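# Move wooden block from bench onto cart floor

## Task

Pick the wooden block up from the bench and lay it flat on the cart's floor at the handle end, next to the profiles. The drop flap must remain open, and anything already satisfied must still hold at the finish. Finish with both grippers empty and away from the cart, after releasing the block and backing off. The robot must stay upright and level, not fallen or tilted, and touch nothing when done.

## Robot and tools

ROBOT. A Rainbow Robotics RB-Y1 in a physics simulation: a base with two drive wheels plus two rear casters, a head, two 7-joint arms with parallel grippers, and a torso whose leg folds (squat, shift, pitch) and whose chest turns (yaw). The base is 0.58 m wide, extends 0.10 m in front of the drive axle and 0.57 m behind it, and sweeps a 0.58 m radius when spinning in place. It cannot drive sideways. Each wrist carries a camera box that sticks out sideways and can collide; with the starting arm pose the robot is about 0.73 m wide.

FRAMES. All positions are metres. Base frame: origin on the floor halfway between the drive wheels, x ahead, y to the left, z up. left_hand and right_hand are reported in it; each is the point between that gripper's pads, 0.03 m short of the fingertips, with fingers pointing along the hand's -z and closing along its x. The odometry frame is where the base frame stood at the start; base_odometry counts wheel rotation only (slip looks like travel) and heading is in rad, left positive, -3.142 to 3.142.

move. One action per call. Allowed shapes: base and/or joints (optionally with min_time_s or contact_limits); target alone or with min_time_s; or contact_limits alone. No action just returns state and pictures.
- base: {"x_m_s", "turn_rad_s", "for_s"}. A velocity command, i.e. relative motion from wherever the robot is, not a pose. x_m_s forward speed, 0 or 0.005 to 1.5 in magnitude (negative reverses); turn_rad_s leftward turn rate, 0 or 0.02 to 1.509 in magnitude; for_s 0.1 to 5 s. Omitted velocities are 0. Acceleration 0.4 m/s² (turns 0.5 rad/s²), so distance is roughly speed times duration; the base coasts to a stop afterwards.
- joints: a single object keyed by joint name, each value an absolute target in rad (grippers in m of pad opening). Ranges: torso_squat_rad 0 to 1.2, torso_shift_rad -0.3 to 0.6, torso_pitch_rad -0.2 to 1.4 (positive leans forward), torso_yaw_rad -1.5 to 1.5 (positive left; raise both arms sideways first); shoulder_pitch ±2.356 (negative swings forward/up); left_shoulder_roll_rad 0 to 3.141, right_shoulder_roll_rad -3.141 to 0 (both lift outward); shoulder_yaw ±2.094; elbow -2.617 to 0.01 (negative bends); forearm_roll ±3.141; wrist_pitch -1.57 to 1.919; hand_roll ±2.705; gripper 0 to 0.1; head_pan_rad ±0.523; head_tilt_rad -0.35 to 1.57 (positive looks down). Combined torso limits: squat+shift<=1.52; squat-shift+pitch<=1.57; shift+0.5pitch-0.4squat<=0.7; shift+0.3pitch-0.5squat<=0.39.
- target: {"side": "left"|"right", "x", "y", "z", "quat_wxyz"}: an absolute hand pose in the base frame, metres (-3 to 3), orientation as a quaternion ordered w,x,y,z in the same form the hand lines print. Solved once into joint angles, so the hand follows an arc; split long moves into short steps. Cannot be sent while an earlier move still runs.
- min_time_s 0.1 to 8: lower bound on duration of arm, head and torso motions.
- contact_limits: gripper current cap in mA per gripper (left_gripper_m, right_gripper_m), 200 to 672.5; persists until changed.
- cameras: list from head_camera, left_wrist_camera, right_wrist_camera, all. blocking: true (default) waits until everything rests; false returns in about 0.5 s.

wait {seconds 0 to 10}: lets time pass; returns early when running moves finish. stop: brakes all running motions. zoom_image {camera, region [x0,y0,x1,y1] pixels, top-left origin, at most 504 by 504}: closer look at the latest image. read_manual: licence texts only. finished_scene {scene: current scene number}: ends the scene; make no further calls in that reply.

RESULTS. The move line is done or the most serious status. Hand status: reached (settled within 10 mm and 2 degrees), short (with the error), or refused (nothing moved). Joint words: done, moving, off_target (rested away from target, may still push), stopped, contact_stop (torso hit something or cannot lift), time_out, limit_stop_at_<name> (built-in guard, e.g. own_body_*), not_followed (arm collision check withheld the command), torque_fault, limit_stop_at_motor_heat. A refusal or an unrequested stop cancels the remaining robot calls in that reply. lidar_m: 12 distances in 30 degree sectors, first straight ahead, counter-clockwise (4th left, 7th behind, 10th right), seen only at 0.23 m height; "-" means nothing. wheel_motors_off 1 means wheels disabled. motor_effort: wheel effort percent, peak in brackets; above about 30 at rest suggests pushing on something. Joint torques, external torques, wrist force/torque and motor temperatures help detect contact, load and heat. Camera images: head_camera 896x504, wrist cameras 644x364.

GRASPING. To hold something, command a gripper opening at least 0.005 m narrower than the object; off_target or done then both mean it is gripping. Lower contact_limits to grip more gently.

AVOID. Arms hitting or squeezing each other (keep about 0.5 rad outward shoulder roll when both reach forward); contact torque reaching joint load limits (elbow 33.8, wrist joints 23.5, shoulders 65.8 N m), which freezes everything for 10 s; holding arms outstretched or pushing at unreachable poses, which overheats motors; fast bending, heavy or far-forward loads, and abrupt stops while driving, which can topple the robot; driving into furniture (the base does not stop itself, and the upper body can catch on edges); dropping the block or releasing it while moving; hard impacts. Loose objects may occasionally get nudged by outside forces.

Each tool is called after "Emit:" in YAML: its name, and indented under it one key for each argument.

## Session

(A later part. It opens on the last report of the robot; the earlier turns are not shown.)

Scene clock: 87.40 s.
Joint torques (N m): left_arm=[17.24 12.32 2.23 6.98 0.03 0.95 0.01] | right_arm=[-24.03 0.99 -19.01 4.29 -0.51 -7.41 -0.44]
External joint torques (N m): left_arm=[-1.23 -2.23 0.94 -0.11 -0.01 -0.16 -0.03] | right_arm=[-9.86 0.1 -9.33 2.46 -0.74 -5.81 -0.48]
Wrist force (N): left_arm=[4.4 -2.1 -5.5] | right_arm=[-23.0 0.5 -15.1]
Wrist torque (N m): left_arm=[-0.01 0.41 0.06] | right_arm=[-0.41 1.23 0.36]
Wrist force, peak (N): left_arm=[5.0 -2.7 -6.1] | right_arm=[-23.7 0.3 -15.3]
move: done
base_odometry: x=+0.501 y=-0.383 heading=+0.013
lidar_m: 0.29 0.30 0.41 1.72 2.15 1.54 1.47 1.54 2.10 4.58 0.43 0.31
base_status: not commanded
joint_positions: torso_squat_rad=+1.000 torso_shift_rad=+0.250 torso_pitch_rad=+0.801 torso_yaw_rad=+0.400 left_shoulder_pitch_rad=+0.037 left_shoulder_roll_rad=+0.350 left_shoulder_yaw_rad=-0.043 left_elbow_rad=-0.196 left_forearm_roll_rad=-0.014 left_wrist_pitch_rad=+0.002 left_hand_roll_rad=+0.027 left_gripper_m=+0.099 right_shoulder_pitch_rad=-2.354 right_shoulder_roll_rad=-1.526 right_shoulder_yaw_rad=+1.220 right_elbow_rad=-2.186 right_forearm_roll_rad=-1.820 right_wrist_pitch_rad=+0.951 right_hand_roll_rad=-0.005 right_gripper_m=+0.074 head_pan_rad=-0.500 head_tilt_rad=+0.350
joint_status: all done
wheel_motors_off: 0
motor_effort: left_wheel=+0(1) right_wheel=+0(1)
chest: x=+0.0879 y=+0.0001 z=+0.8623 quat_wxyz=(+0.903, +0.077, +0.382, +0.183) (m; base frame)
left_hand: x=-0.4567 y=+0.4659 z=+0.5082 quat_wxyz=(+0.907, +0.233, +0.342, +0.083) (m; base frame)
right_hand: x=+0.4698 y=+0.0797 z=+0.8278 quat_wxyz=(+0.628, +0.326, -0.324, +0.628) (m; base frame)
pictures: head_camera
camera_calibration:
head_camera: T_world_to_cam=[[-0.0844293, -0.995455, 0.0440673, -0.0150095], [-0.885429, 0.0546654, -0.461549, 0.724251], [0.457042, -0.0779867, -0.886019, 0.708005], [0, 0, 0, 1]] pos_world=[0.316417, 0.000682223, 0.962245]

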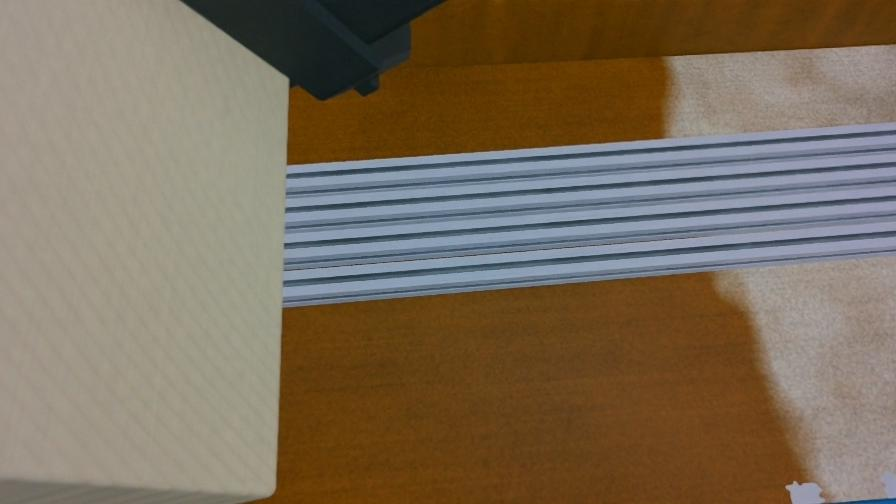

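Emit:
move:
  base: {"x_m_s": 0.1, "for_s": 0.27}
  joints: {"head_tilt_rad": 0.4, "head_pan_rad": 0.3}

Emit:
move:
  target: {"side": "right", "x": 0.463, "y": 0.15, "z": 0.72, "quat_wxyz": [0.631, 0.3245, -0.3285, 0.6234]}
  min_time_s: 1.6
  cameras: ["head_camera"]

Emit:
move:
  target: {"side": "right", "x": 0.463, "y": 0.19, "z": 0.57, "quat_wxyz": [0.631, 0.3245, -0.3285, 0.6234]}
  min_time_s: 1.6
  cameras: ["head_camera"]

Scene clock: 100.07 s.
Joint torques (N m): left_arm=[17.39 12.22 2.29 6.97 -0.11 0.95 -0.04] | right_arm=[-23.7 1.16 -18.43 4.34 -0.53 -7.31 -0.47]
External joint torques (N m): left_arm=[-1.08 -2.33 0.99 -0.12 -0.15 -0.17 -0.07] | right_arm=[-9.53 0.28 -8.76 2.51 -0.75 -5.71 -0.51]
Wrist force (N): left_arm=[4.5 -2.2 -5.9] | right_arm=[-23.1 0.5 -14.8]
Wrist torque (N m): left_arm=[-0.06 0.40 0.09] | right_arm=[-0.44 1.28 0.35]
Wrist force, peak (N): left_arm=[5.3 -2.2 -6.4] | right_arm=[-25.9 -2.4 -16.0]
move: done
base_odometry: x=+0.527 y=-0.383 heading=+0.013
lidar_m: 0.26 0.28 0.37 1.71 2.18 1.58 1.50 1.57 2.12 4.46 0.40 0.28
base_status: done (sent for 0.27 of 0.27 s)
joint_positions: torso_squat_rad=+1.000 torso_shift_rad=+0.250 torso_pitch_rad=+0.801 torso_yaw_rad=+0.400 left_shoulder_pitch_rad=+0.037 left_shoulder_roll_rad=+0.350 left_shoulder_yaw_rad=-0.043 left_elbow_rad=-0.196 left_forearm_roll_rad=-0.014 left_wrist_pitch_rad=+0.002 left_hand_roll_rad=+0.027 left_gripper_m=+0.099 right_shoulder_pitch_rad=-2.354 right_shoulder_roll_rad=-1.526 right_shoulder_yaw_rad=+1.220 right_elbow_rad=-2.186 right_forearm_roll_rad=-1.820 right_wrist_pitch_rad=+0.951 right_hand_roll_rad=-0.005 right_gripper_m=+0.074 head_pan_rad=+0.300 head_tilt_rad=+0.400
joint_status: all done
wheel_motors_off: 0
motor_effort: left_wheel=+0(25) right_wheel=+0(23)
chest: x=+0.0879 y=+0.0001 z=+0.8623 quat_wxyz=(+0.903, +0.077, +0.382, +0.183) (m; base frame)
left_hand: x=-0.4567 y=+0.4659 z=+0.5081 quat_wxyz=(+0.907, +0.233, +0.342, +0.083) (m; base frame)
right_hand: x=+0.4698 y=+0.0797 z=+0.8279 quat_wxyz=(+0.628, +0.326, -0.324, +0.628) (m; base frame)
pictures: none

Scene clock: 102.00 s.
Joint torques (N m): left_arm=[17.22 12.31 2.2 7.12 -0.07 0.9 0.15] | right_arm=[-25.97 2.53 -19.44 -1.33 0.94 -7.28 -0.54]
External joint torques (N m): left_arm=[-1.24 -2.24 0.91 0.03 -0.1 -0.22 0.11] | right_arm=[-9.24 3 -8.77 -0.54 0.48 -5.72 -0.58]
Wrist force (N): left_arm=[4.4 -2.9 -6.3] | right_arm=[-23.2 0.9 -15.4]
Wrist torque (N m): left_arm=[0.07 0.33 0.10] | right_arm=[-0.39 1.21 0.35]
Wrist force, peak (N): left_arm=[5.0 -2.5 -6.1] | right_arm=[-24.1 1.7 -16.3]
move: done
base_odometry: x=+0.527 y=-0.383 heading=+0.013
lidar_m: 0.26 0.27 0.37 1.72 2.19 1.57 1.50 1.57 2.13 4.46 0.40 0.28
base_status: not commanded
joint_positions: torso_squat_rad=+1.000 torso_shift_rad=+0.250 torso_pitch_rad=+0.801 torso_yaw_rad=+0.400 left_shoulder_pitch_rad=+0.037 left_shoulder_roll_rad=+0.350 left_shoulder_yaw_rad=-0.043 left_elbow_rad=-0.196 left_forearm_roll_rad=-0.014 left_wrist_pitch_rad=+0.002 left_hand_roll_rad=+0.027 left_gripper_m=+0.099 right_shoulder_pitch_rad=-2.143 right_shoulder_roll_rad=-1.326 right_shoulder_yaw_rad=+1.418 right_elbow_rad=-2.170 right_forearm_roll_rad=-1.325 right_wrist_pitch_rad=+0.722 right_hand_roll_rad=-0.227 right_gripper_m=+0.074 head_pan_rad=+0.300 head_tilt_rad=+0.400
joint_status: all done
wheel_motors_off: 0
motor_effort: left_wheel=+0(1) right_wheel=+1(2)
chest: x=+0.0879 y=+0.0001 z=+0.8623 quat_wxyz=(+0.903, +0.077, +0.382, +0.183) (m; base frame)
left_hand: x=-0.4567 y=+0.4659 z=+0.5081 quat_wxyz=(+0.907, +0.233, +0.342, +0.083) (m; base frame)
right_hand: x=+0.4628 y=+0.1493 z=+0.7179 quat_wxyz=(+0.632, +0.324, -0.326, +0.624) (m; base frame)
right_hand_status: reached (checked arc, planned for 1.6 s): 2 mm and 0.3 deg off.
pictures: head_camera
camera_calibration:
head_camera: T_world_to_cam=[[0.430471, -0.759453, -0.487777, 0.381379], [-0.866676, -0.196827, -0.458402, 0.718729], [0.252128, 0.620073, -0.742928, 0.611115], [0, 0, 0, 1]] pos_world=[0.304654, 0.0521691, 0.969509]

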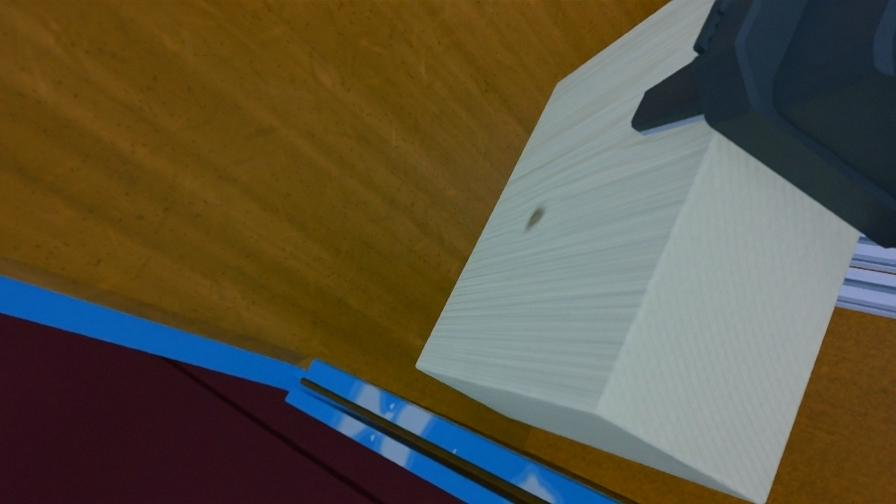

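Scene clock: 103.93 s.
Joint torques (N m): left_arm=[17.34 12.07 1.99 7 -0.1 1.02 -0.04] | right_arm=[-27.4 4.15 -18.63 -8.42 0.67 -7.17 -0.71]
External joint torques (N m): left_arm=[-1.13 -2.48 0.7 -0.09 -0.13 -0.09 -0.08] | right_arm=[-9.37 5.24 -8.17 -4.67 0.26 -5.63 -0.75]
Wrist force (N): left_arm=[4.4 -1.6 -4.8] | right_arm=[-22.9 1.2 -15.9]
Wrist torque (N m): left_arm=[-0.09 0.35 0.03] | right_arm=[-0.39 1.23 0.35]
Wrist force, peak (N): left_arm=[5.0 -2.3 -6.5] | right_arm=[-24.1 0.8 -15.9]
move: done
base_odometry: x=+0.527 y=-0.383 heading=+0.013
lidar_m: 0.26 0.27 0.38 1.71 2.19 1.57 1.50 1.57 2.11 4.47 0.39 0.28
base_status: not commanded
joint_positions: torso_squat_rad=+1.000 torso_shift_rad=+0.250 torso_pitch_rad=+0.801 torso_yaw_rad=+0.400 left_shoulder_pitch_rad=+0.037 left_shoulder_roll_rad=+0.350 left_shoulder_yaw_rad=-0.043 left_elbow_rad=-0.196 left_forearm_roll_rad=-0.014 left_wrist_pitch_rad=+0.002 left_hand_roll_rad=+0.027 left_gripper_m=+0.099 right_shoulder_pitch_rad=-1.835 right_shoulder_roll_rad=-1.129 right_shoulder_yaw_rad=+1.563 right_elbow_rad=-1.893 right_forearm_roll_rad=-0.928 right_wrist_pitch_rad=+0.462 right_hand_roll_rad=-0.268 right_gripper_m=+0.074 head_pan_rad=+0.300 head_tilt_rad=+0.400
joint_status: all done
wheel_motors_off: 0
motor_effort: left_wheel=+0(1) right_wheel=+0(2)
chest: x=+0.0879 y=+0.0001 z=+0.8623 quat_wxyz=(+0.903, +0.077, +0.382, +0.183) (m; base frame)
left_hand: x=-0.4567 y=+0.4659 z=+0.5081 quat_wxyz=(+0.907, +0.233, +0.342, +0.083) (m; base frame)
right_hand: x=+0.4628 y=+0.1885 z=+0.5676 quat_wxyz=(+0.633, +0.323, -0.326, +0.624) (m; base frame)
right_hand_status: reached (checked arc, planned for 1.6 s): 3 mm and 0.3 deg off.
pictures: head_camera
camera_calibration:
head_camera: T_world_to_cam=[[0.430509, -0.759444, -0.487757, 0.381348], [-0.866657, -0.196859, -0.458424, 0.718746], [0.252128, 0.620073, -0.742927, 0.611114], [0, 0, 0, 1]] pos_world=[0.304654, 0.052169, 0.969509]

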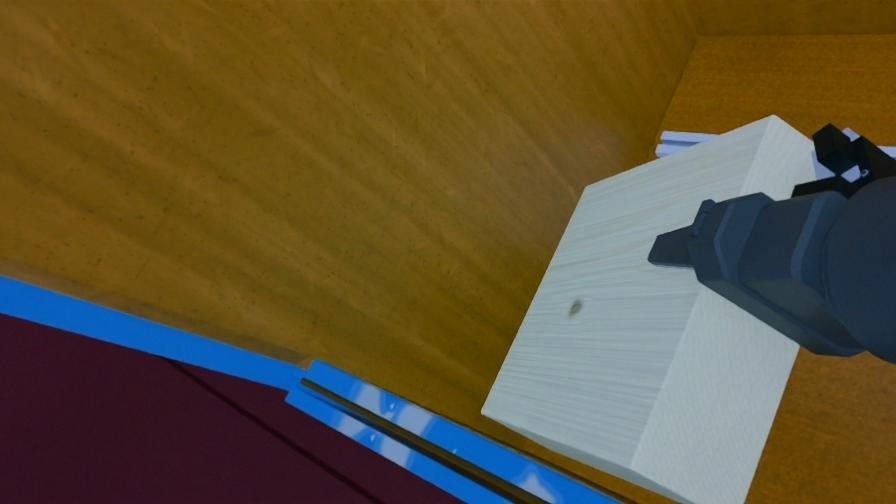

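Emit:
move:
  target: {"side": "right", "x": 0.464, "y": 0.22, "z": 0.45, "quat_wxyz": [0.631, 0.3245, -0.3285, 0.6234]}
  min_time_s: 1.6
  cameras: ["head_camera"]

Emit:
move:
  target: {"side": "right", "x": 0.464, "y": 0.187, "z": 0.398, "quat_wxyz": [0.5827, 0.4032, -0.408, 0.5757]}
  min_time_s: 1.8
  cameras: ["head_camera"]

Scene clock: 107.93 s.
Joint torques (N m): left_arm=[17.11 12.3 2.32 7.14 -0.05 1.01 0.03] | right_arm=[-18.36 4.28 -8.67 -5.29 -1.59 -2.15 -1.34]
External joint torques (N m): left_arm=[-1.34 -2.25 1.03 0.06 -0.09 -0.11 -0.01] | right_arm=[0.67 4.25 0.38 -1.38 -1.85 -0.58 -1.38]
Wrist force (N): left_arm=[3.9 -2.1 -6.1] | right_arm=[-8.0 1.0 3.8]
Wrist torque (N m): left_arm=[0.01 0.34 0.06] | right_arm=[-2.11 -0.89 1.41]
Wrist force, peak (N): left_arm=[5.6 -1.9 -6.5] | right_arm=[-24.4 1.5 -15.3]
move: done
base_odometry: x=+0.527 y=-0.383 heading=+0.013
lidar_m: 0.25 0.27 0.38 1.71 2.18 1.56 1.50 1.57 2.11 4.47 0.39 0.27
base_status: not commanded
joint_positions: torso_squat_rad=+1.000 torso_shift_rad=+0.250 torso_pitch_rad=+0.800 torso_yaw_rad=+0.400 left_shoulder_pitch_rad=+0.037 left_shoulder_roll_rad=+0.350 left_shoulder_yaw_rad=-0.043 left_elbow_rad=-0.196 left_forearm_roll_rad=-0.014 left_wrist_pitch_rad=+0.002 left_hand_roll_rad=+0.027 left_gripper_m=+0.099 right_shoulder_pitch_rad=-1.683 right_shoulder_roll_rad=-0.881 right_shoulder_yaw_rad=+1.685 right_elbow_rad=-1.435 right_forearm_roll_rad=-0.876 right_wrist_pitch_rad=+0.173 right_hand_roll_rad=-0.184 right_gripper_m=+0.074 head_pan_rad=+0.300 head_tilt_rad=+0.400
joint_status: all done
wheel_motors_off: 0
motor_effort: left_wheel=-1(2) right_wheel=+1(2)
chest: x=+0.0876 y=+0.0001 z=+0.8625 quat_wxyz=(+0.903, +0.077, +0.382, +0.183) (m; base frame)
left_hand: x=-0.4567 y=+0.4659 z=+0.5079 quat_wxyz=(+0.907, +0.233, +0.341, +0.083) (m; base frame)
right_hand: x=+0.4651 y=+0.2194 z=+0.4506 quat_wxyz=(+0.632, +0.322, -0.331, +0.623) (m; base frame)
right_hand_status: reached (checked arc, planned for 1.6 s): 1 mm and 0.4 deg off.
pictures: head_camera
camera_calibration:
head_camera: T_world_to_cam=[[0.430814, -0.759458, -0.487466, 0.381215], [-0.866297, -0.196695, -0.459174, 0.719125], [0.252842, 0.620109, -0.742655, 0.611015], [0, 0, 0, 1]] pos_world=[0.304253, 0.0520694, 0.969806]

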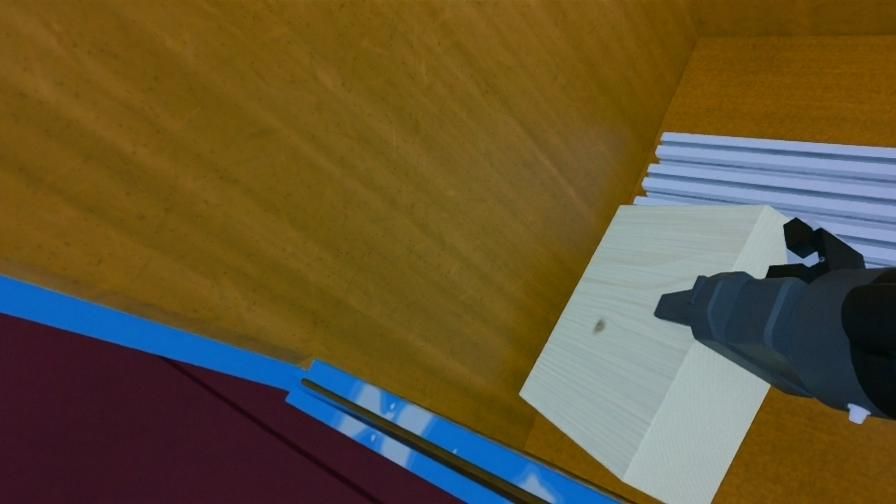

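Scene clock: 110.07 s.
Joint torques (N m): left_arm=[16.82 12.51 2.21 7.05 -0.07 0.88 -0.08] | right_arm=[-6.15 4.55 0.92 -4.29 -1.28 2.66 -3.52]
External joint torques (N m): left_arm=[-1.61 -2.06 0.92 -0.03 -0.1 -0.23 -0.11] | right_arm=[11.09 5.48 7.72 -1.22 -1.27 4.43 -3.57]
Wrist force (N): left_arm=[4.1 -2.2 -5.4] | right_arm=[3.4 -4.0 7.8]
Wrist torque (N m): left_arm=[-0.01 0.33 0.05] | right_arm=[-3.07 -3.52 3.43]
Wrist force, peak (N): left_arm=[5.1 -2.4 -6.2] | right_arm=[9.8 3.2 20.8]
move: done
base_odometry: x=+0.527 y=-0.383 heading=+0.013
lidar_m: 0.24 0.28 0.38 1.71 2.18 1.57 1.49 1.57 2.12 4.46 0.38 0.28
base_status: not commanded
joint_positions: torso_squat_rad=+1.000 torso_shift_rad=+0.250 torso_pitch_rad=+0.800 torso_yaw_rad=+0.400 left_shoulder_pitch_rad=+0.037 left_shoulder_roll_rad=+0.350 left_shoulder_yaw_rad=-0.043 left_elbow_rad=-0.196 left_forearm_roll_rad=-0.014 left_wrist_pitch_rad=+0.002 left_hand_roll_rad=+0.027 left_gripper_m=+0.099 right_shoulder_pitch_rad=-1.503 right_shoulder_roll_rad=-0.838 right_shoulder_yaw_rad=+1.762 right_elbow_rad=-1.091 right_forearm_roll_rad=-0.756 right_wrist_pitch_rad=-0.416 right_hand_roll_rad=-0.215 right_gripper_m=+0.075 head_pan_rad=+0.300 head_tilt_rad=+0.400
joint_status: all done
wheel_motors_off: 0
motor_effort: left_wheel=-1(3) right_wheel=+0(3)
chest: x=+0.0874 y=+0.0000 z=+0.8626 quat_wxyz=(+0.903, +0.077, +0.381, +0.183) (m; base frame)
left_hand: x=-0.4567 y=+0.4659 z=+0.5078 quat_wxyz=(+0.907, +0.233, +0.341, +0.083) (m; base frame)
right_hand: x=+0.4661 y=+0.1872 z=+0.4010 quat_wxyz=(+0.584, +0.397, -0.412, +0.576) (m; base frame)
right_hand_status: reached (checked arc, planned for 1.8 s): 4 mm and 0.9 deg off.
pictures: head_camera
camera_calibration:
head_camera: T_world_to_cam=[[0.431146, -0.759309, -0.487405, 0.381246], [-0.866015, -0.196628, -0.459735, 0.719437], [0.253244, 0.620312, -0.742348, 0.610943], [0, 0, 0, 1]] pos_world=[0.303954, 0.0519693, 0.970104]

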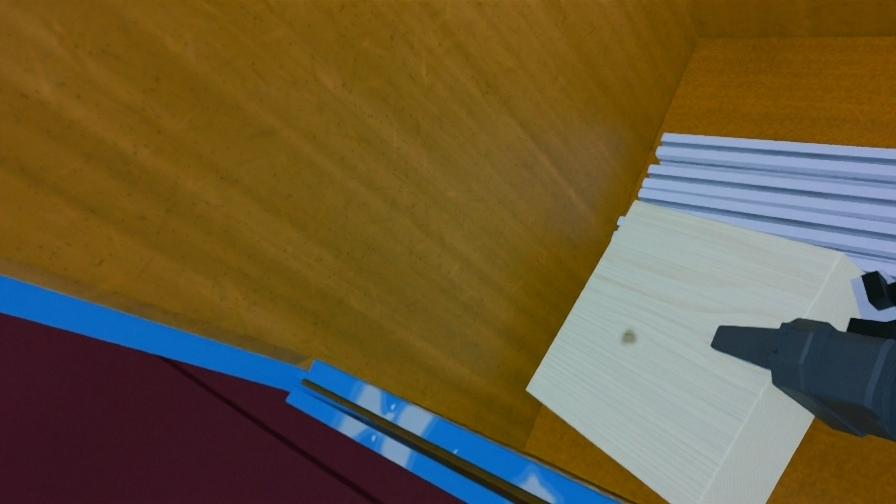

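Emit:
move:
  target: {"side": "right", "x": 0.462, "y": 0.2, "z": 0.51, "quat_wxyz": [0.631, 0.3245, -0.3285, 0.6234]}
  min_time_s: 1.8
  cameras: ["head_camera"]

Scene clock: 113.70 s.
Joint torques (N m): left_arm=[17.07 12.01 2.22 6.89 -0.06 0.92 0] | right_arm=[-30.02 2.39 -20.06 -9.14 0.67 -6.82 -0.23]
External joint torques (N m): left_arm=[-1.4 -2.54 0.93 -0.2 -0.09 -0.19 -0.04] | right_arm=[-11.38 3.01 -10.07 -5.55 0.31 -5.36 -0.27]
Wrist force (N): left_arm=[4.5 -1.9 -5.8] | right_arm=[-22.9 1.6 -15.3]
Wrist torque (N m): left_arm=[-0.07 0.37 0.05] | right_arm=[-0.22 1.32 -0.03]
Wrist force, peak (N): left_arm=[5.0 -0.9 -6.7] | right_arm=[-32.3 -26.2 -19.0]
move: done
base_odometry: x=+0.527 y=-0.383 heading=+0.013
lidar_m: 0.26 0.27 0.38 1.71 2.19 1.56 1.50 1.58 2.12 4.46 0.39 0.28
base_status: not commanded
joint_positions: torso_squat_rad=+1.000 torso_shift_rad=+0.250 torso_pitch_rad=+0.801 torso_yaw_rad=+0.400 left_shoulder_pitch_rad=+0.037 left_shoulder_roll_rad=+0.350 left_shoulder_yaw_rad=-0.043 left_elbow_rad=-0.196 left_forearm_roll_rad=-0.014 left_wrist_pitch_rad=+0.002 left_hand_roll_rad=+0.027 left_gripper_m=+0.099 right_shoulder_pitch_rad=-1.828 right_shoulder_roll_rad=-1.027 right_shoulder_yaw_rad=+1.736 right_elbow_rad=-1.706 right_forearm_roll_rad=-0.766 right_wrist_pitch_rad=+0.274 right_hand_roll_rad=-0.403 right_gripper_m=+0.074 head_pan_rad=+0.300 head_tilt_rad=+0.400
joint_status: all done
wheel_motors_off: 0
motor_effort: left_wheel=-2(7) right_wheel=+0(4)
chest: x=+0.0879 y=+0.0001 z=+0.8623 quat_wxyz=(+0.903, +0.077, +0.382, +0.183) (m; base frame)
left_hand: x=-0.4567 y=+0.4658 z=+0.5081 quat_wxyz=(+0.907, +0.233, +0.342, +0.083) (m; base frame)
right_hand: x=+0.4619 y=+0.1983 z=+0.5065 quat_wxyz=(+0.632, +0.324, -0.325, +0.624) (m; base frame)
right_hand_status: reached (checked arc, planned for 1.8 s): 4 mm and 0.5 deg off.
pictures: head_camera
camera_calibration:
head_camera: T_world_to_cam=[[0.430479, -0.759517, -0.487669, 0.381275], [-0.86664, -0.196819, -0.458474, 0.718787], [0.252236, 0.619997, -0.742954, 0.611111], [0, 0, 0, 1]] pos_world=[0.304653, 0.0521692, 0.969509]

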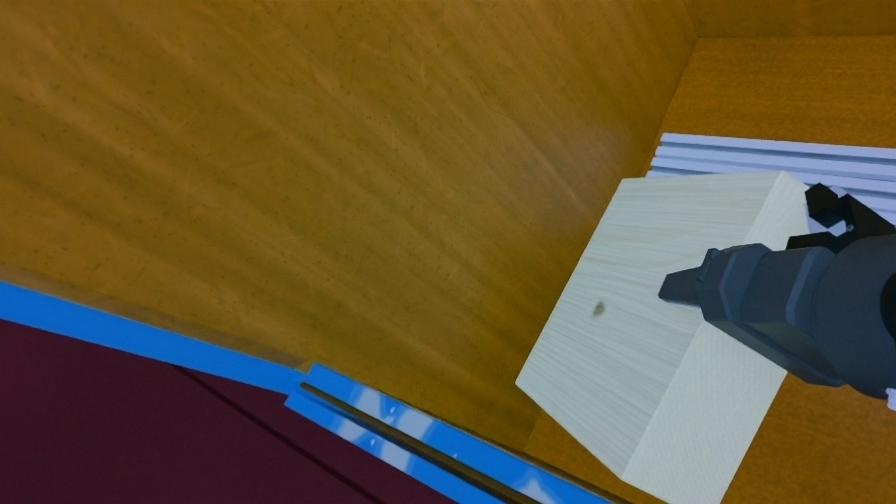

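Emit:
move:
  target: {"side": "right", "x": 0.456, "y": 0.21, "z": 0.5, "quat_wxyz": [0.5973, 0.3831, -0.2668, 0.6522]}
  min_time_s: 1.5
  cameras: ["head_camera"]

Scene clock: 133.20 s.
Joint torques (N m): left_arm=[17.32 12.06 2.13 6.96 0.03 0.89 0.09] | right_arm=[-32.58 3.86 -17.77 -3.29 -1.23 -2.09 -0.06]
External joint torques (N m): left_arm=[-1.15 -2.49 0.84 -0.13 -0.01 -0.23 0.05] | right_arm=[-11.95 3.64 -8.27 -2.22 -1.02 -1.64 -0.11]
Wrist force (N): left_arm=[5.1 -1.4 -5.9] | right_arm=[-23.5 -2.4 -14.8]
Wrist torque (N m): left_arm=[-0.15 0.46 0.10] | right_arm=[-0.35 1.34 0.01]
Wrist force, peak (N): left_arm=[5.4 -1.9 -6.2] | right_arm=[-26.3 -1.0 -14.2]
move: done
base_odometry: x=+0.527 y=-0.383 heading=+0.013
lidar_m: 0.26 0.27 0.37 1.72 2.19 1.58 1.49 1.56 2.12 4.47 0.39 0.27
base_status: not commanded
joint_positions: torso_squat_rad=+1.000 torso_shift_rad=+0.250 torso_pitch_rad=+0.801 torso_yaw_rad=+0.400 left_shoulder_pitch_rad=+0.037 left_shoulder_roll_rad=+0.350 left_shoulder_yaw_rad=-0.043 left_elbow_rad=-0.196 left_forearm_roll_rad=-0.014 left_wrist_pitch_rad=+0.002 left_hand_roll_rad=+0.027 left_gripper_m=+0.099 right_shoulder_pitch_rad=-2.063 right_shoulder_roll_rad=-0.887 right_shoulder_yaw_rad=+2.096 right_elbow_rad=-1.486 right_forearm_roll_rad=+0.024 right_wrist_pitch_rad=-0.159 right_hand_roll_rad=-1.420 right_gripper_m=+0.074 head_pan_rad=+0.300 head_tilt_rad=+0.400
joint_status: all done
wheel_motors_off: 0
motor_effort: left_wheel=-1(3) right_wheel=-1(3)
chest: x=+0.0879 y=+0.0001 z=+0.8623 quat_wxyz=(+0.903, +0.077, +0.382, +0.183) (m; base frame)
left_hand: x=-0.4567 y=+0.4658 z=+0.5081 quat_wxyz=(+0.907, +0.233, +0.342, +0.083) (m; base frame)
right_hand: x=+0.4556 y=+0.2085 z=+0.4976 quat_wxyz=(+0.597, +0.385, -0.270, +0.650) (m; base frame)
right_hand_status: reached (checked arc, planned for 1.5 s): 3 mm and 0.6 deg off.
pictures: head_camera
camera_calibration:
head_camera: T_world_to_cam=[[0.430479, -0.759517, -0.487669, 0.381275], [-0.86664, -0.196819, -0.458474, 0.718787], [0.252236, 0.619997, -0.742954, 0.611111], [0, 0, 0, 1]] pos_world=[0.304653, 0.0521692, 0.969509]

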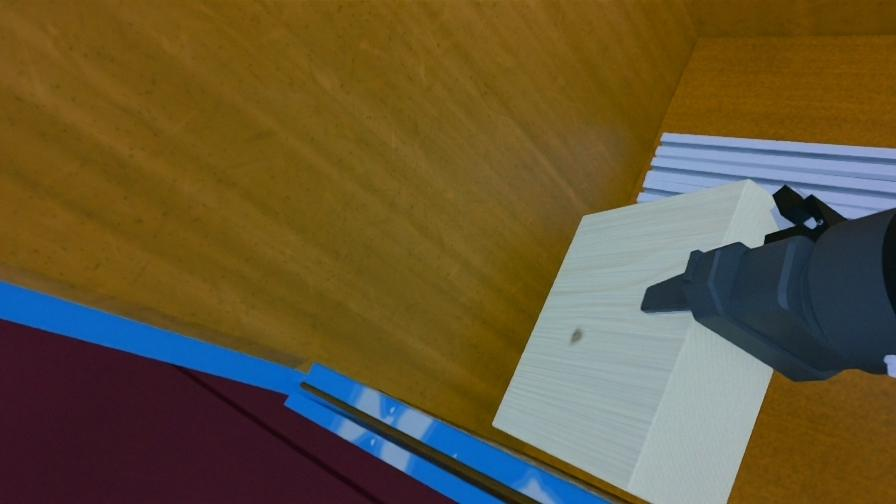

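Emit:
zoom_image:
  camera: "head_camera"
  region: [450, 100, 896, 350]

Scaled by 1.130 from the camera's 896x504 image, which has a finer 1280x720 frame.

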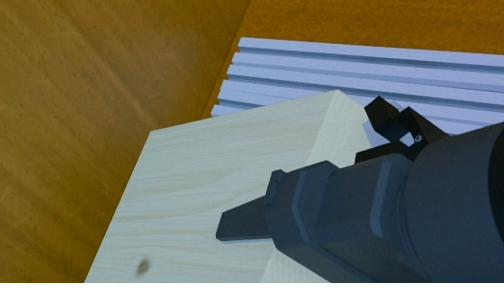

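Emit:
move:
  target: {"side": "right", "x": 0.468, "y": 0.205, "z": 0.505, "quat_wxyz": [0.5765, 0.4136, -0.2321, 0.6654]}
  min_time_s: 1.5
  cameras: ["head_camera"]

Scene clock: 142.77 s.
Joint torques (N m): left_arm=[16.99 12.26 2.4 7.14 -0.04 0.97 0.08] | right_arm=[-33.82 4.81 -18.07 -1.86 -2.74 -2.07 -0.34]
External joint torques (N m): left_arm=[-1.48 -2.29 1.11 0.05 -0.08 -0.14 0.05] | right_arm=[-12.28 4.62 -8.85 -1.54 -2.14 -1.64 -0.38]
Wrist force (N): left_arm=[5.2 -2.1 -5.8] | right_arm=[-23.3 -3.4 -14.4]
Wrist torque (N m): left_arm=[-0.07 0.48 0.04] | right_arm=[-0.48 1.31 0.01]
Wrist force, peak (N): left_arm=[5.7 -2.1 -6.2] | right_arm=[-24.3 -1.9 -14.5]
move: done
base_odometry: x=+0.527 y=-0.383 heading=+0.013
lidar_m: 0.25 0.28 0.38 1.70 2.18 1.58 1.50 1.57 2.12 4.47 0.39 0.28
base_status: not commanded
joint_positions: torso_squat_rad=+1.000 torso_shift_rad=+0.250 torso_pitch_rad=+0.801 torso_yaw_rad=+0.400 left_shoulder_pitch_rad=+0.037 left_shoulder_roll_rad=+0.350 left_shoulder_yaw_rad=-0.043 left_elbow_rad=-0.196 left_forearm_roll_rad=-0.014 left_wrist_pitch_rad=+0.002 left_hand_roll_rad=+0.027 left_gripper_m=+0.099 right_shoulder_pitch_rad=-2.076 right_shoulder_roll_rad=-0.862 right_shoulder_yaw_rad=+2.096 right_elbow_rad=-1.330 right_forearm_roll_rad=+0.090 right_wrist_pitch_rad=-0.403 right_hand_roll_rad=-1.504 right_gripper_m=+0.074 head_pan_rad=+0.300 head_tilt_rad=+0.400
joint_status: all done
wheel_motors_off: 0
motor_effort: left_wheel=-1(1) right_wheel=+0(2)
chest: x=+0.0879 y=+0.0001 z=+0.8623 quat_wxyz=(+0.903, +0.077, +0.382, +0.183) (m; base frame)
left_hand: x=-0.4567 y=+0.4658 z=+0.5081 quat_wxyz=(+0.907, +0.233, +0.342, +0.083) (m; base frame)
right_hand: x=+0.4675 y=+0.2032 z=+0.5026 quat_wxyz=(+0.578, +0.413, -0.232, +0.665) (m; base frame)
right_hand_status: reached (checked arc, planned for 1.5 s): 3 mm and 0.2 deg off.
pictures: head_camera
camera_calibration:
head_camera: T_world_to_cam=[[0.430479, -0.759517, -0.487669, 0.381275], [-0.86664, -0.196819, -0.458474, 0.718787], [0.252236, 0.619997, -0.742954, 0.611111], [0, 0, 0, 1]] pos_world=[0.304653, 0.0521692, 0.969509]

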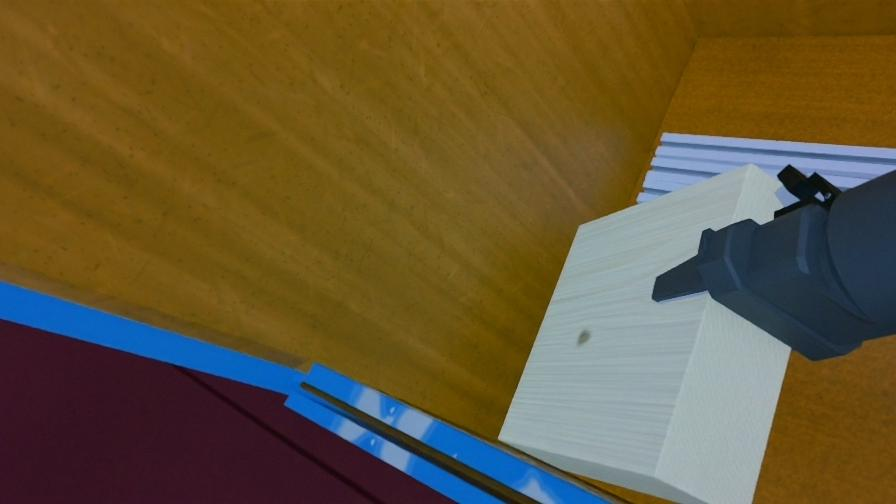

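Emit:
move:
  target: {"side": "right", "x": 0.455, "y": 0.215, "z": 0.47, "quat_wxyz": [0.5888, 0.396, -0.2524, 0.658]}
  min_time_s: 1.5
  cameras: ["head_camera"]

Emit:
zoom_image:
  camera: "head_camera"
  region: [450, 100, 896, 350]

Scene clock: 154.20 s.
Joint torques (N m): left_arm=[16.72 12.15 2.01 6.95 0.01 0.92 0.05] | right_arm=[-29.61 5.62 -19.09 -3.83 -1.9 -2.44 0.14]
External joint torques (N m): left_arm=[-1.75 -2.4 0.72 -0.14 -0.02 -0.2 0.01] | right_arm=[-8.67 5.31 -10.13 -2.79 -1.49 -1.98 0.1]
Wrist force (N): left_arm=[4.6 -2.2 -5.7] | right_arm=[-23.0 -3.4 -14.5]
Wrist torque (N m): left_arm=[-0.03 0.34 0.05] | right_arm=[-0.46 1.33 -0.16]
Wrist force, peak (N): left_arm=[5.4 -2.8 -6.4] | right_arm=[-23.6 -3.4 -15.1]
move: done
base_odometry: x=+0.527 y=-0.383 heading=+0.013
lidar_m: 0.26 0.28 0.37 1.71 2.20 1.57 1.49 1.57 2.12 4.46 0.40 0.27
base_status: not commanded
joint_positions: torso_squat_rad=+1.000 torso_shift_rad=+0.250 torso_pitch_rad=+0.801 torso_yaw_rad=+0.400 left_shoulder_pitch_rad=+0.037 left_shoulder_roll_rad=+0.350 left_shoulder_yaw_rad=-0.043 left_elbow_rad=-0.196 left_forearm_roll_rad=-0.014 left_wrist_pitch_rad=+0.002 left_hand_roll_rad=+0.027 left_gripper_m=+0.099 right_shoulder_pitch_rad=-1.966 right_shoulder_roll_rad=-0.821 right_shoulder_yaw_rad=+2.052 right_elbow_rad=-1.308 right_forearm_roll_rad=+0.091 right_wrist_pitch_rad=-0.282 right_hand_roll_rad=-1.442 right_gripper_m=+0.074 head_pan_rad=+0.300 head_tilt_rad=+0.400
joint_status: all done
wheel_motors_off: 0
motor_effort: left_wheel=-1(1) right_wheel=-1(2)
chest: x=+0.0879 y=+0.0001 z=+0.8623 quat_wxyz=(+0.903, +0.077, +0.382, +0.183) (m; base frame)
left_hand: x=-0.4567 y=+0.4658 z=+0.5081 quat_wxyz=(+0.907, +0.233, +0.342, +0.083) (m; base frame)
right_hand: x=+0.4549 y=+0.2132 z=+0.4680 quat_wxyz=(+0.590, +0.395, -0.251, +0.658) (m; base frame)
right_hand_status: reached (checked arc, planned for 1.5 s): 3 mm and 0.3 deg off.
pictures: head_camera
camera_calibration:
head_camera: T_world_to_cam=[[0.430479, -0.759517, -0.487669, 0.381275], [-0.86664, -0.196819, -0.458474, 0.718787], [0.252236, 0.619997, -0.742954, 0.611111], [0, 0, 0, 1]] pos_world=[0.304653, 0.0521692, 0.969509]

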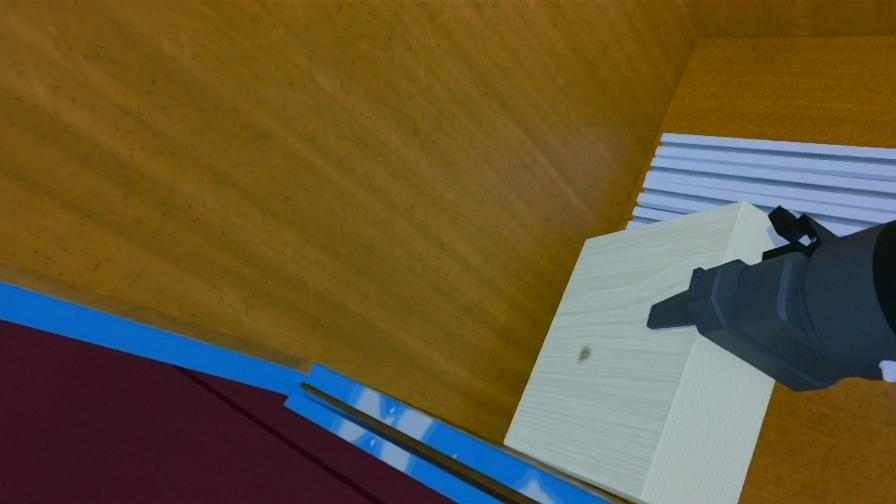

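Scaled by 1.130 from the camera's 896x504 image, which has a finer 1280x720 frame.

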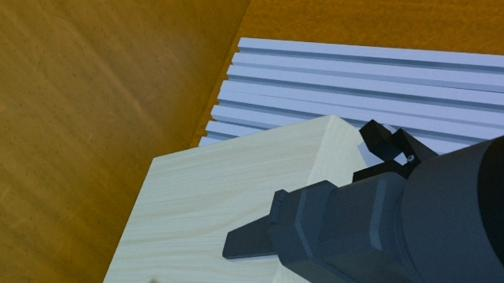

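Emit:
move:
  target: {"side": "right", "x": 0.455, "y": 0.215, "z": 0.44, "quat_wxyz": [0.5888, 0.396, -0.2524, 0.658]}
  min_time_s: 1.2
  cameras: ["head_camera"]

Scene clock: 159.10 s.
Joint torques (N m): left_arm=[17.28 12.42 2.38 7.11 0.13 0.98 -0.03] | right_arm=[-29.13 7.8 -18.34 -6.2 -2.67 -3.84 0.07]
External joint torques (N m): left_arm=[-1.19 -2.13 1.09 0.02 0.1 -0.13 -0.07] | right_arm=[-8.38 7.4 -10.01 -4.98 -2.2 -3.28 0.03]
Wrist force (N): left_arm=[4.2 -1.7 -6.2] | right_arm=[-24.0 -6.1 -13.2]
Wrist torque (N m): left_arm=[-0.11 0.33 0.08] | right_arm=[-0.94 1.52 0.02]
Wrist force, peak (N): left_arm=[5.5 -1.6 -6.3] | right_arm=[-24.1 -2.3 -15.1]
move: done
base_odometry: x=+0.527 y=-0.383 heading=+0.013
lidar_m: 0.26 0.26 0.37 1.70 2.19 1.58 1.51 1.57 2.12 4.48 0.40 0.28
base_status: not commanded
joint_positions: torso_squat_rad=+1.000 torso_shift_rad=+0.250 torso_pitch_rad=+0.801 torso_yaw_rad=+0.400 left_shoulder_pitch_rad=+0.037 left_shoulder_roll_rad=+0.350 left_shoulder_yaw_rad=-0.043 left_elbow_rad=-0.196 left_forearm_roll_rad=-0.014 left_wrist_pitch_rad=+0.002 left_hand_roll_rad=+0.027 left_gripper_m=+0.099 right_shoulder_pitch_rad=-1.865 right_shoulder_roll_rad=-0.777 right_shoulder_yaw_rad=+2.003 right_elbow_rad=-1.173 right_forearm_roll_rad=+0.087 right_wrist_pitch_rad=-0.334 right_hand_roll_rad=-1.374 right_gripper_m=+0.074 head_pan_rad=+0.300 head_tilt_rad=+0.400
joint_status: all done
wheel_motors_off: 0
motor_effort: left_wheel=+0(2) right_wheel=+0(2)
chest: x=+0.0879 y=+0.0001 z=+0.8624 quat_wxyz=(+0.903, +0.077, +0.382, +0.183) (m; base frame)
left_hand: x=-0.4567 y=+0.4659 z=+0.5081 quat_wxyz=(+0.907, +0.233, +0.341, +0.083) (m; base frame)
right_hand: x=+0.4553 y=+0.2130 z=+0.4379 quat_wxyz=(+0.591, +0.394, -0.251, +0.658) (m; base frame)
right_hand_status: reached (checked arc, planned for 1.2 s): 3 mm and 0.3 deg off.
pictures: head_camera
camera_calibration:
head_camera: T_world_to_cam=[[0.430523, -0.759507, -0.487646, 0.381283], [-0.866618, -0.196856, -0.458499, 0.71872], [0.252237, 0.619997, -0.742954, 0.611135], [0, 0, 0, 1]] pos_world=[0.304554, 0.0521691, 0.969509]

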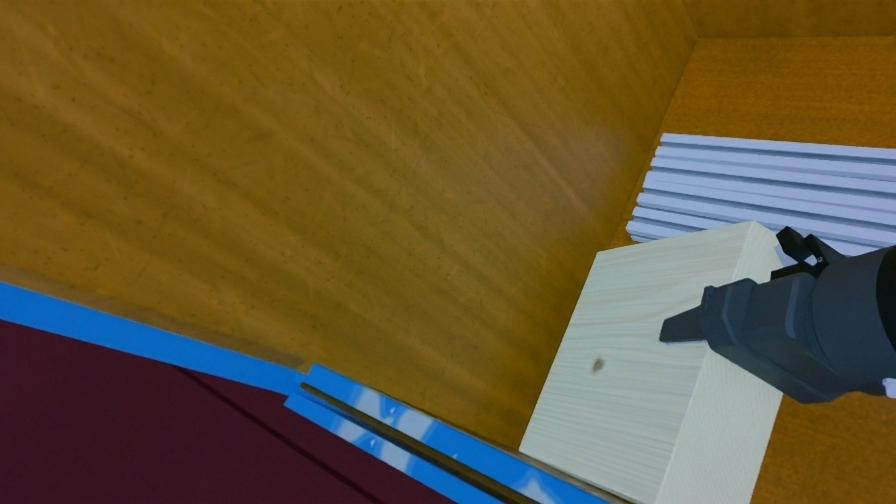

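Emit:
move:
  target: {"side": "right", "x": 0.4555, "y": 0.215, "z": 0.428, "quat_wxyz": [0.5888, 0.396, -0.2524, 0.658]}
  min_time_s: 1.0
  cameras: ["head_camera"]

Emit:
zoom_image:
  camera: "head_camera"
  region: [450, 100, 896, 350]

Scene clock: 162.50 s.
Joint torques (N m): left_arm=[16.88 12.42 2.1 6.95 -0.13 0.91 0] | right_arm=[-15.59 9.06 -6.86 -4.34 0.43 -1.73 0.79]
External joint torques (N m): left_arm=[-1.57 -2.13 0.81 -0.12 -0.17 -0.2 -0.04] | right_arm=[5.14 8.61 1.22 -3.14 0.93 -1.14 0.74]
Wrist force (N): left_arm=[4.4 -2.5 -5.9] | right_arm=[-4.9 -6.5 5.9]
Wrist torque (N m): left_arm=[-0.01 0.37 0.09] | right_arm=[-0.24 -1.65 -0.94]
Wrist force, peak (N): left_arm=[5.3 -1.6 -6.4] | right_arm=[-24.4 -5.7 -13.7]
move: done
base_odometry: x=+0.527 y=-0.383 heading=+0.013
lidar_m: 0.25 0.27 0.38 1.71 2.19 1.58 1.50 1.57 2.13 4.47 0.40 0.27
base_status: not commanded
joint_positions: torso_squat_rad=+1.000 torso_shift_rad=+0.250 torso_pitch_rad=+0.800 torso_yaw_rad=+0.400 left_shoulder_pitch_rad=+0.037 left_shoulder_roll_rad=+0.350 left_shoulder_yaw_rad=-0.043 left_elbow_rad=-0.196 left_forearm_roll_rad=-0.014 left_wrist_pitch_rad=+0.002 left_hand_roll_rad=+0.027 left_gripper_m=+0.099 right_shoulder_pitch_rad=-1.830 right_shoulder_roll_rad=-0.757 right_shoulder_yaw_rad=+1.983 right_elbow_rad=-1.115 right_forearm_roll_rad=+0.084 right_wrist_pitch_rad=-0.358 right_hand_roll_rad=-1.349 right_gripper_m=+0.074 head_pan_rad=+0.300 head_tilt_rad=+0.400
joint_status: all done
wheel_motors_off: 0
motor_effort: left_wheel=-3(3) right_wheel=+0(2)
chest: x=+0.0875 y=+0.0000 z=+0.8626 quat_wxyz=(+0.903, +0.077, +0.382, +0.183) (m; base frame)
left_hand: x=-0.4566 y=+0.4659 z=+0.5079 quat_wxyz=(+0.907, +0.233, +0.341, +0.083) (m; base frame)
right_hand: x=+0.4571 y=+0.2138 z=+0.4292 quat_wxyz=(+0.590, +0.393, -0.254, +0.657) (m; base frame)
right_hand_status: reached (checked arc, planned for 1.0 s): 2 mm and 0.4 deg off.
pictures: head_camera
camera_calibration:
head_camera: T_world_to_cam=[[0.430814, -0.759437, -0.487499, 0.381262], [-0.866241, -0.196538, -0.459346, 0.719206], [0.253033, 0.620184, -0.742527, 0.610989], [0, 0, 0, 1]] pos_world=[0.304153, 0.0519697, 0.969905]

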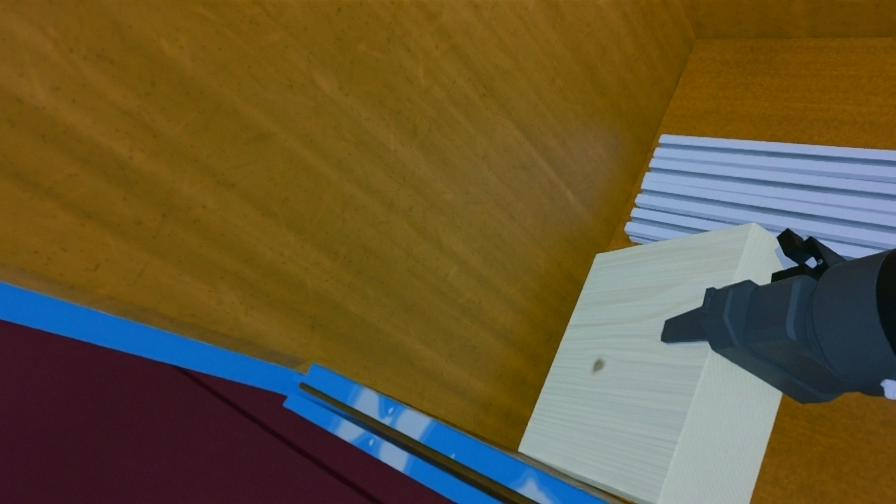

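Scaled by 1.130 from the camera's 896x504 image, which has a finer 1280x720 frame.

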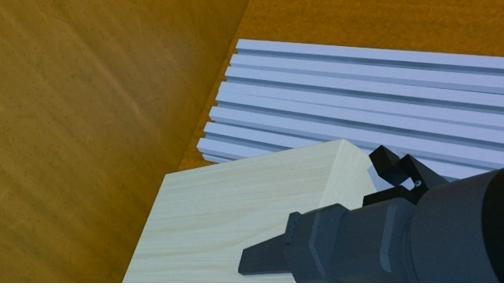

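Emit:
move:
  target: {"side": "right", "x": 0.457, "y": 0.191, "z": 0.405, "quat_wxyz": [0.5518, 0.4453, -0.3097, 0.6338]}
  min_time_s: 1.5
  cameras: ["head_camera"]

Emit:
zoom_image:
  camera: "head_camera"
  region: [450, 150, 896, 400]

Scene clock: 168.97 s.
Joint torques (N m): left_arm=[17.05 12.3 2.14 6.99 -0.1 0.93 0.03] | right_arm=[-17.24 -1.48 -5.47 -4.09 0.79 -2.85 0.81]
External joint torques (N m): left_arm=[-1.4 -2.26 0.85 -0.09 -0.14 -0.19 -0.01] | right_arm=[1.57 -0.98 1.24 -1.46 1.51 -1.78 0.76]
Wrist force (N): left_arm=[4.7 -1.8 -6.1] | right_arm=[-10.2 -5.2 -8.7]
Wrist torque (N m): left_arm=[-0.08 0.35 -0.01] | right_arm=[-1.28 -2.02 -1.17]
Wrist force, peak (N): left_arm=[4.7 -2.7 -6.6] | right_arm=[-3.9 -8.4 23.4]
move: done
base_odometry: x=+0.527 y=-0.383 heading=+0.013
lidar_m: 0.25 0.27 0.37 1.72 2.19 1.57 1.50 1.57 2.13 4.47 0.40 0.26
base_status: not commanded
joint_positions: torso_squat_rad=+1.000 torso_shift_rad=+0.250 torso_pitch_rad=+0.800 torso_yaw_rad=+0.400 left_shoulder_pitch_rad=+0.037 left_shoulder_roll_rad=+0.350 left_shoulder_yaw_rad=-0.043 left_elbow_rad=-0.196 left_forearm_roll_rad=-0.014 left_wrist_pitch_rad=+0.002 left_hand_roll_rad=+0.027 left_gripper_m=+0.099 right_shoulder_pitch_rad=-1.561 right_shoulder_roll_rad=-0.776 right_shoulder_yaw_rad=+1.694 right_elbow_rad=-0.912 right_forearm_roll_rad=+0.060 right_wrist_pitch_rad=-0.583 right_hand_roll_rad=-1.024 right_gripper_m=+0.074 head_pan_rad=+0.300 head_tilt_rad=+0.400
joint_status: all done
wheel_motors_off: 0
motor_effort: left_wheel=-2(8) right_wheel=+0(2)
chest: x=+0.0876 y=+0.0000 z=+0.8625 quat_wxyz=(+0.903, +0.077, +0.382, +0.183) (m; base frame)
left_hand: x=-0.4568 y=+0.4659 z=+0.5080 quat_wxyz=(+0.907, +0.233, +0.341, +0.083) (m; base frame)
right_hand: x=+0.4572 y=+0.1913 z=+0.4052 quat_wxyz=(+0.553, +0.444, -0.310, +0.633) (m; base frame)
right_hand_status: reached (checked arc, planned for 1.5 s): 0 mm and 0.2 deg off.
pictures: head_camera
camera_calibration:
head_camera: T_world_to_cam=[[0.430872, -0.759308, -0.487648, 0.381366], [-0.866299, -0.196692, -0.459171, 0.719123], [0.252736, 0.620293, -0.742537, 0.610923], [0, 0, 0, 1]] pos_world=[0.304254, 0.0520691, 0.969806]

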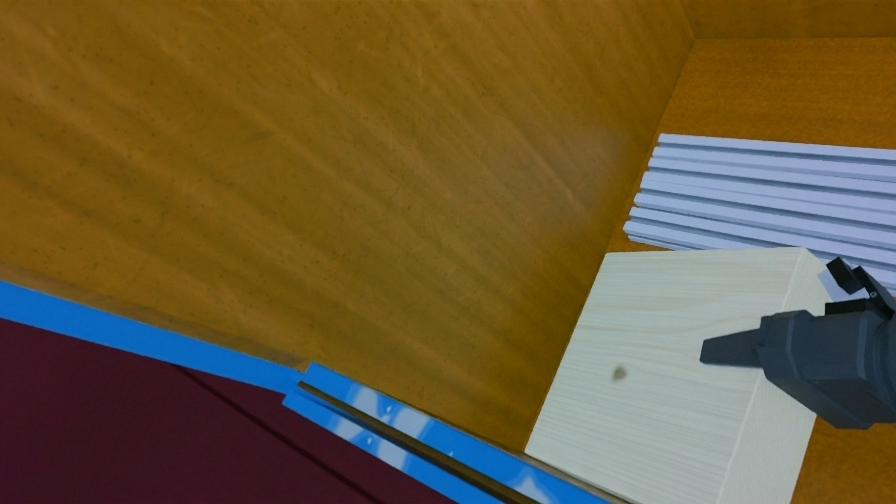

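Scaled by 1.130 from the camera's 896x504 image, which has a finer 1280x720 frame.

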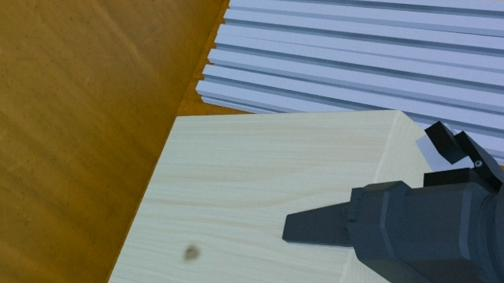

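Emit:
move:
  joints: {"right_gripper_m": 0.098}

Emit:
move:
  target: {"side": "right", "x": 0.457, "y": 0.166, "z": 0.368, "quat_wxyz": [0.5781, 0.4111, -0.2698, 0.6513]}
  min_time_s: 2
  cameras: ["head_camera"]

Scene clock: 173.83 s.
Joint torques (N m): left_arm=[16.99 12.33 2.19 6.92 0.11 0.97 0.06] | right_arm=[-20.71 2.48 -6.78 -5.54 -0.9 -2.58 0.31]
External joint torques (N m): left_arm=[-1.46 -2.23 0.9 -0.17 0.07 -0.15 0.02] | right_arm=[-1.92 3 -0.08 -2.91 -0.19 -1.51 0.27]
Wrist force (N): left_arm=[4.7 -2.0 -5.7] | right_arm=[-13.1 -0.8 0.5]
Wrist torque (N m): left_arm=[-0.07 0.39 0.08] | right_arm=[-0.55 -0.58 -0.28]
Wrist force, peak (N): left_arm=[5.7 -2.3 -6.4] | right_arm=[-15.7 -1.1 -4.8]
move: done
base_odometry: x=+0.527 y=-0.383 heading=+0.013
lidar_m: 0.26 0.27 0.38 1.71 2.18 1.58 1.50 1.57 2.12 4.46 0.39 0.28
base_status: not commanded
joint_positions: torso_squat_rad=+1.000 torso_shift_rad=+0.250 torso_pitch_rad=+0.800 torso_yaw_rad=+0.400 left_shoulder_pitch_rad=+0.037 left_shoulder_roll_rad=+0.350 left_shoulder_yaw_rad=-0.043 left_elbow_rad=-0.196 left_forearm_roll_rad=-0.014 left_wrist_pitch_rad=+0.002 left_hand_roll_rad=+0.027 left_gripper_m=+0.099 right_shoulder_pitch_rad=-1.560 right_shoulder_roll_rad=-0.778 right_shoulder_yaw_rad=+1.694 right_elbow_rad=-0.912 right_forearm_roll_rad=+0.060 right_wrist_pitch_rad=-0.583 right_hand_roll_rad=-1.024 right_gripper_m=+0.098 head_pan_rad=+0.300 head_tilt_rad=+0.400
joint_status: all done
wheel_motors_off: 0
motor_effort: left_wheel=-2(3) right_wheel=+1(3)
chest: x=+0.0876 y=+0.0000 z=+0.8625 quat_wxyz=(+0.903, +0.077, +0.382, +0.183) (m; base frame)
left_hand: x=-0.4567 y=+0.4659 z=+0.5080 quat_wxyz=(+0.907, +0.233, +0.341, +0.083) (m; base frame)
right_hand: x=+0.4573 y=+0.1904 z=+0.4045 quat_wxyz=(+0.553, +0.444, -0.310, +0.634) (m; base frame)
pictures: none

Scene clock: 176.17 s.
Joint torques (N m): left_arm=[16.99 12.09 2 7.06 -0.07 0.82 0.05] | right_arm=[-25.04 5.08 -7.47 -3.41 -1.4 -1.82 -0.34]
External joint torques (N m): left_arm=[-1.46 -2.46 0.71 -0.03 -0.1 -0.3 0.02] | right_arm=[-6.48 5.81 -1.29 -1.52 -0.7 -0.86 -0.38]
Wrist force (N): left_arm=[4.8 -2.1 -5.3] | right_arm=[-14.0 1.2 -3.3]
Wrist torque (N m): left_arm=[-0.04 0.43 0.10] | right_arm=[-0.38 -0.51 0.00]
Wrist force, peak (N): left_arm=[5.3 -2.4 -6.4] | right_arm=[-14.7 1.5 -4.0]
move: done
base_odometry: x=+0.527 y=-0.383 heading=+0.013
lidar_m: 0.25 0.27 0.38 1.71 2.20 1.57 1.50 1.57 2.12 4.46 0.40 0.27
base_status: not commanded
joint_positions: torso_squat_rad=+1.000 torso_shift_rad=+0.250 torso_pitch_rad=+0.800 torso_yaw_rad=+0.400 left_shoulder_pitch_rad=+0.037 left_shoulder_roll_rad=+0.350 left_shoulder_yaw_rad=-0.043 left_elbow_rad=-0.196 left_forearm_roll_rad=-0.014 left_wrist_pitch_rad=+0.002 left_hand_roll_rad=+0.027 left_gripper_m=+0.099 right_shoulder_pitch_rad=-1.564 right_shoulder_roll_rad=-0.765 right_shoulder_yaw_rad=+1.779 right_elbow_rad=-0.850 right_forearm_roll_rad=+0.095 right_wrist_pitch_rad=-0.572 right_hand_roll_rad=-1.094 right_gripper_m=+0.098 head_pan_rad=+0.300 head_tilt_rad=+0.400
joint_status: all done
wheel_motors_off: 0
motor_effort: left_wheel=-2(3) right_wheel=+0(3)
chest: x=+0.0876 y=+0.0000 z=+0.8625 quat_wxyz=(+0.903, +0.077, +0.382, +0.183) (m; base frame)
left_hand: x=-0.4567 y=+0.4659 z=+0.5080 quat_wxyz=(+0.907, +0.233, +0.341, +0.083) (m; base frame)
right_hand: x=+0.4569 y=+0.1648 z=+0.3672 quat_wxyz=(+0.579, +0.410, -0.269, +0.651) (m; base frame)
right_hand_status: reached (checked arc, planned for 2.0 s): 1 mm and 0.2 deg off.
pictures: head_camera
camera_calibration:
head_camera: T_world_to_cam=[[0.430766, -0.759427, -0.487555, 0.381315], [-0.866325, -0.196625, -0.459151, 0.719108], [0.252827, 0.620168, -0.74261, 0.610973], [0, 0, 0, 1]] pos_world=[0.304253, 0.0520695, 0.969806]

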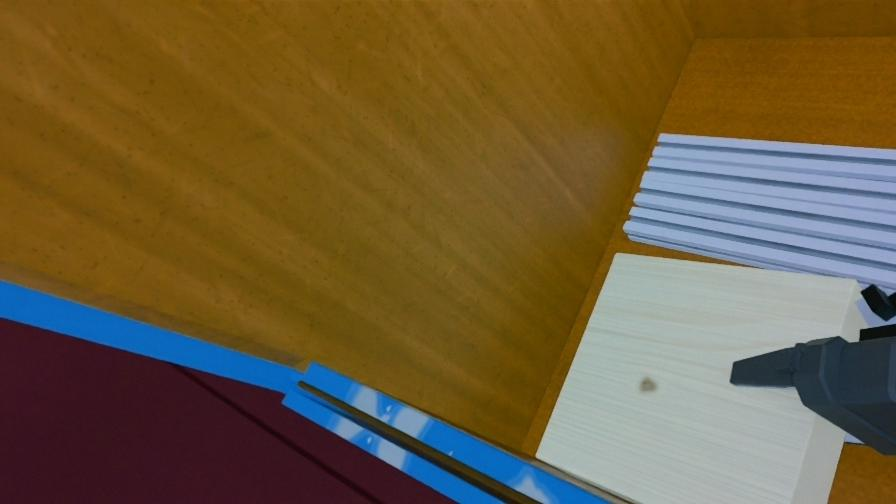

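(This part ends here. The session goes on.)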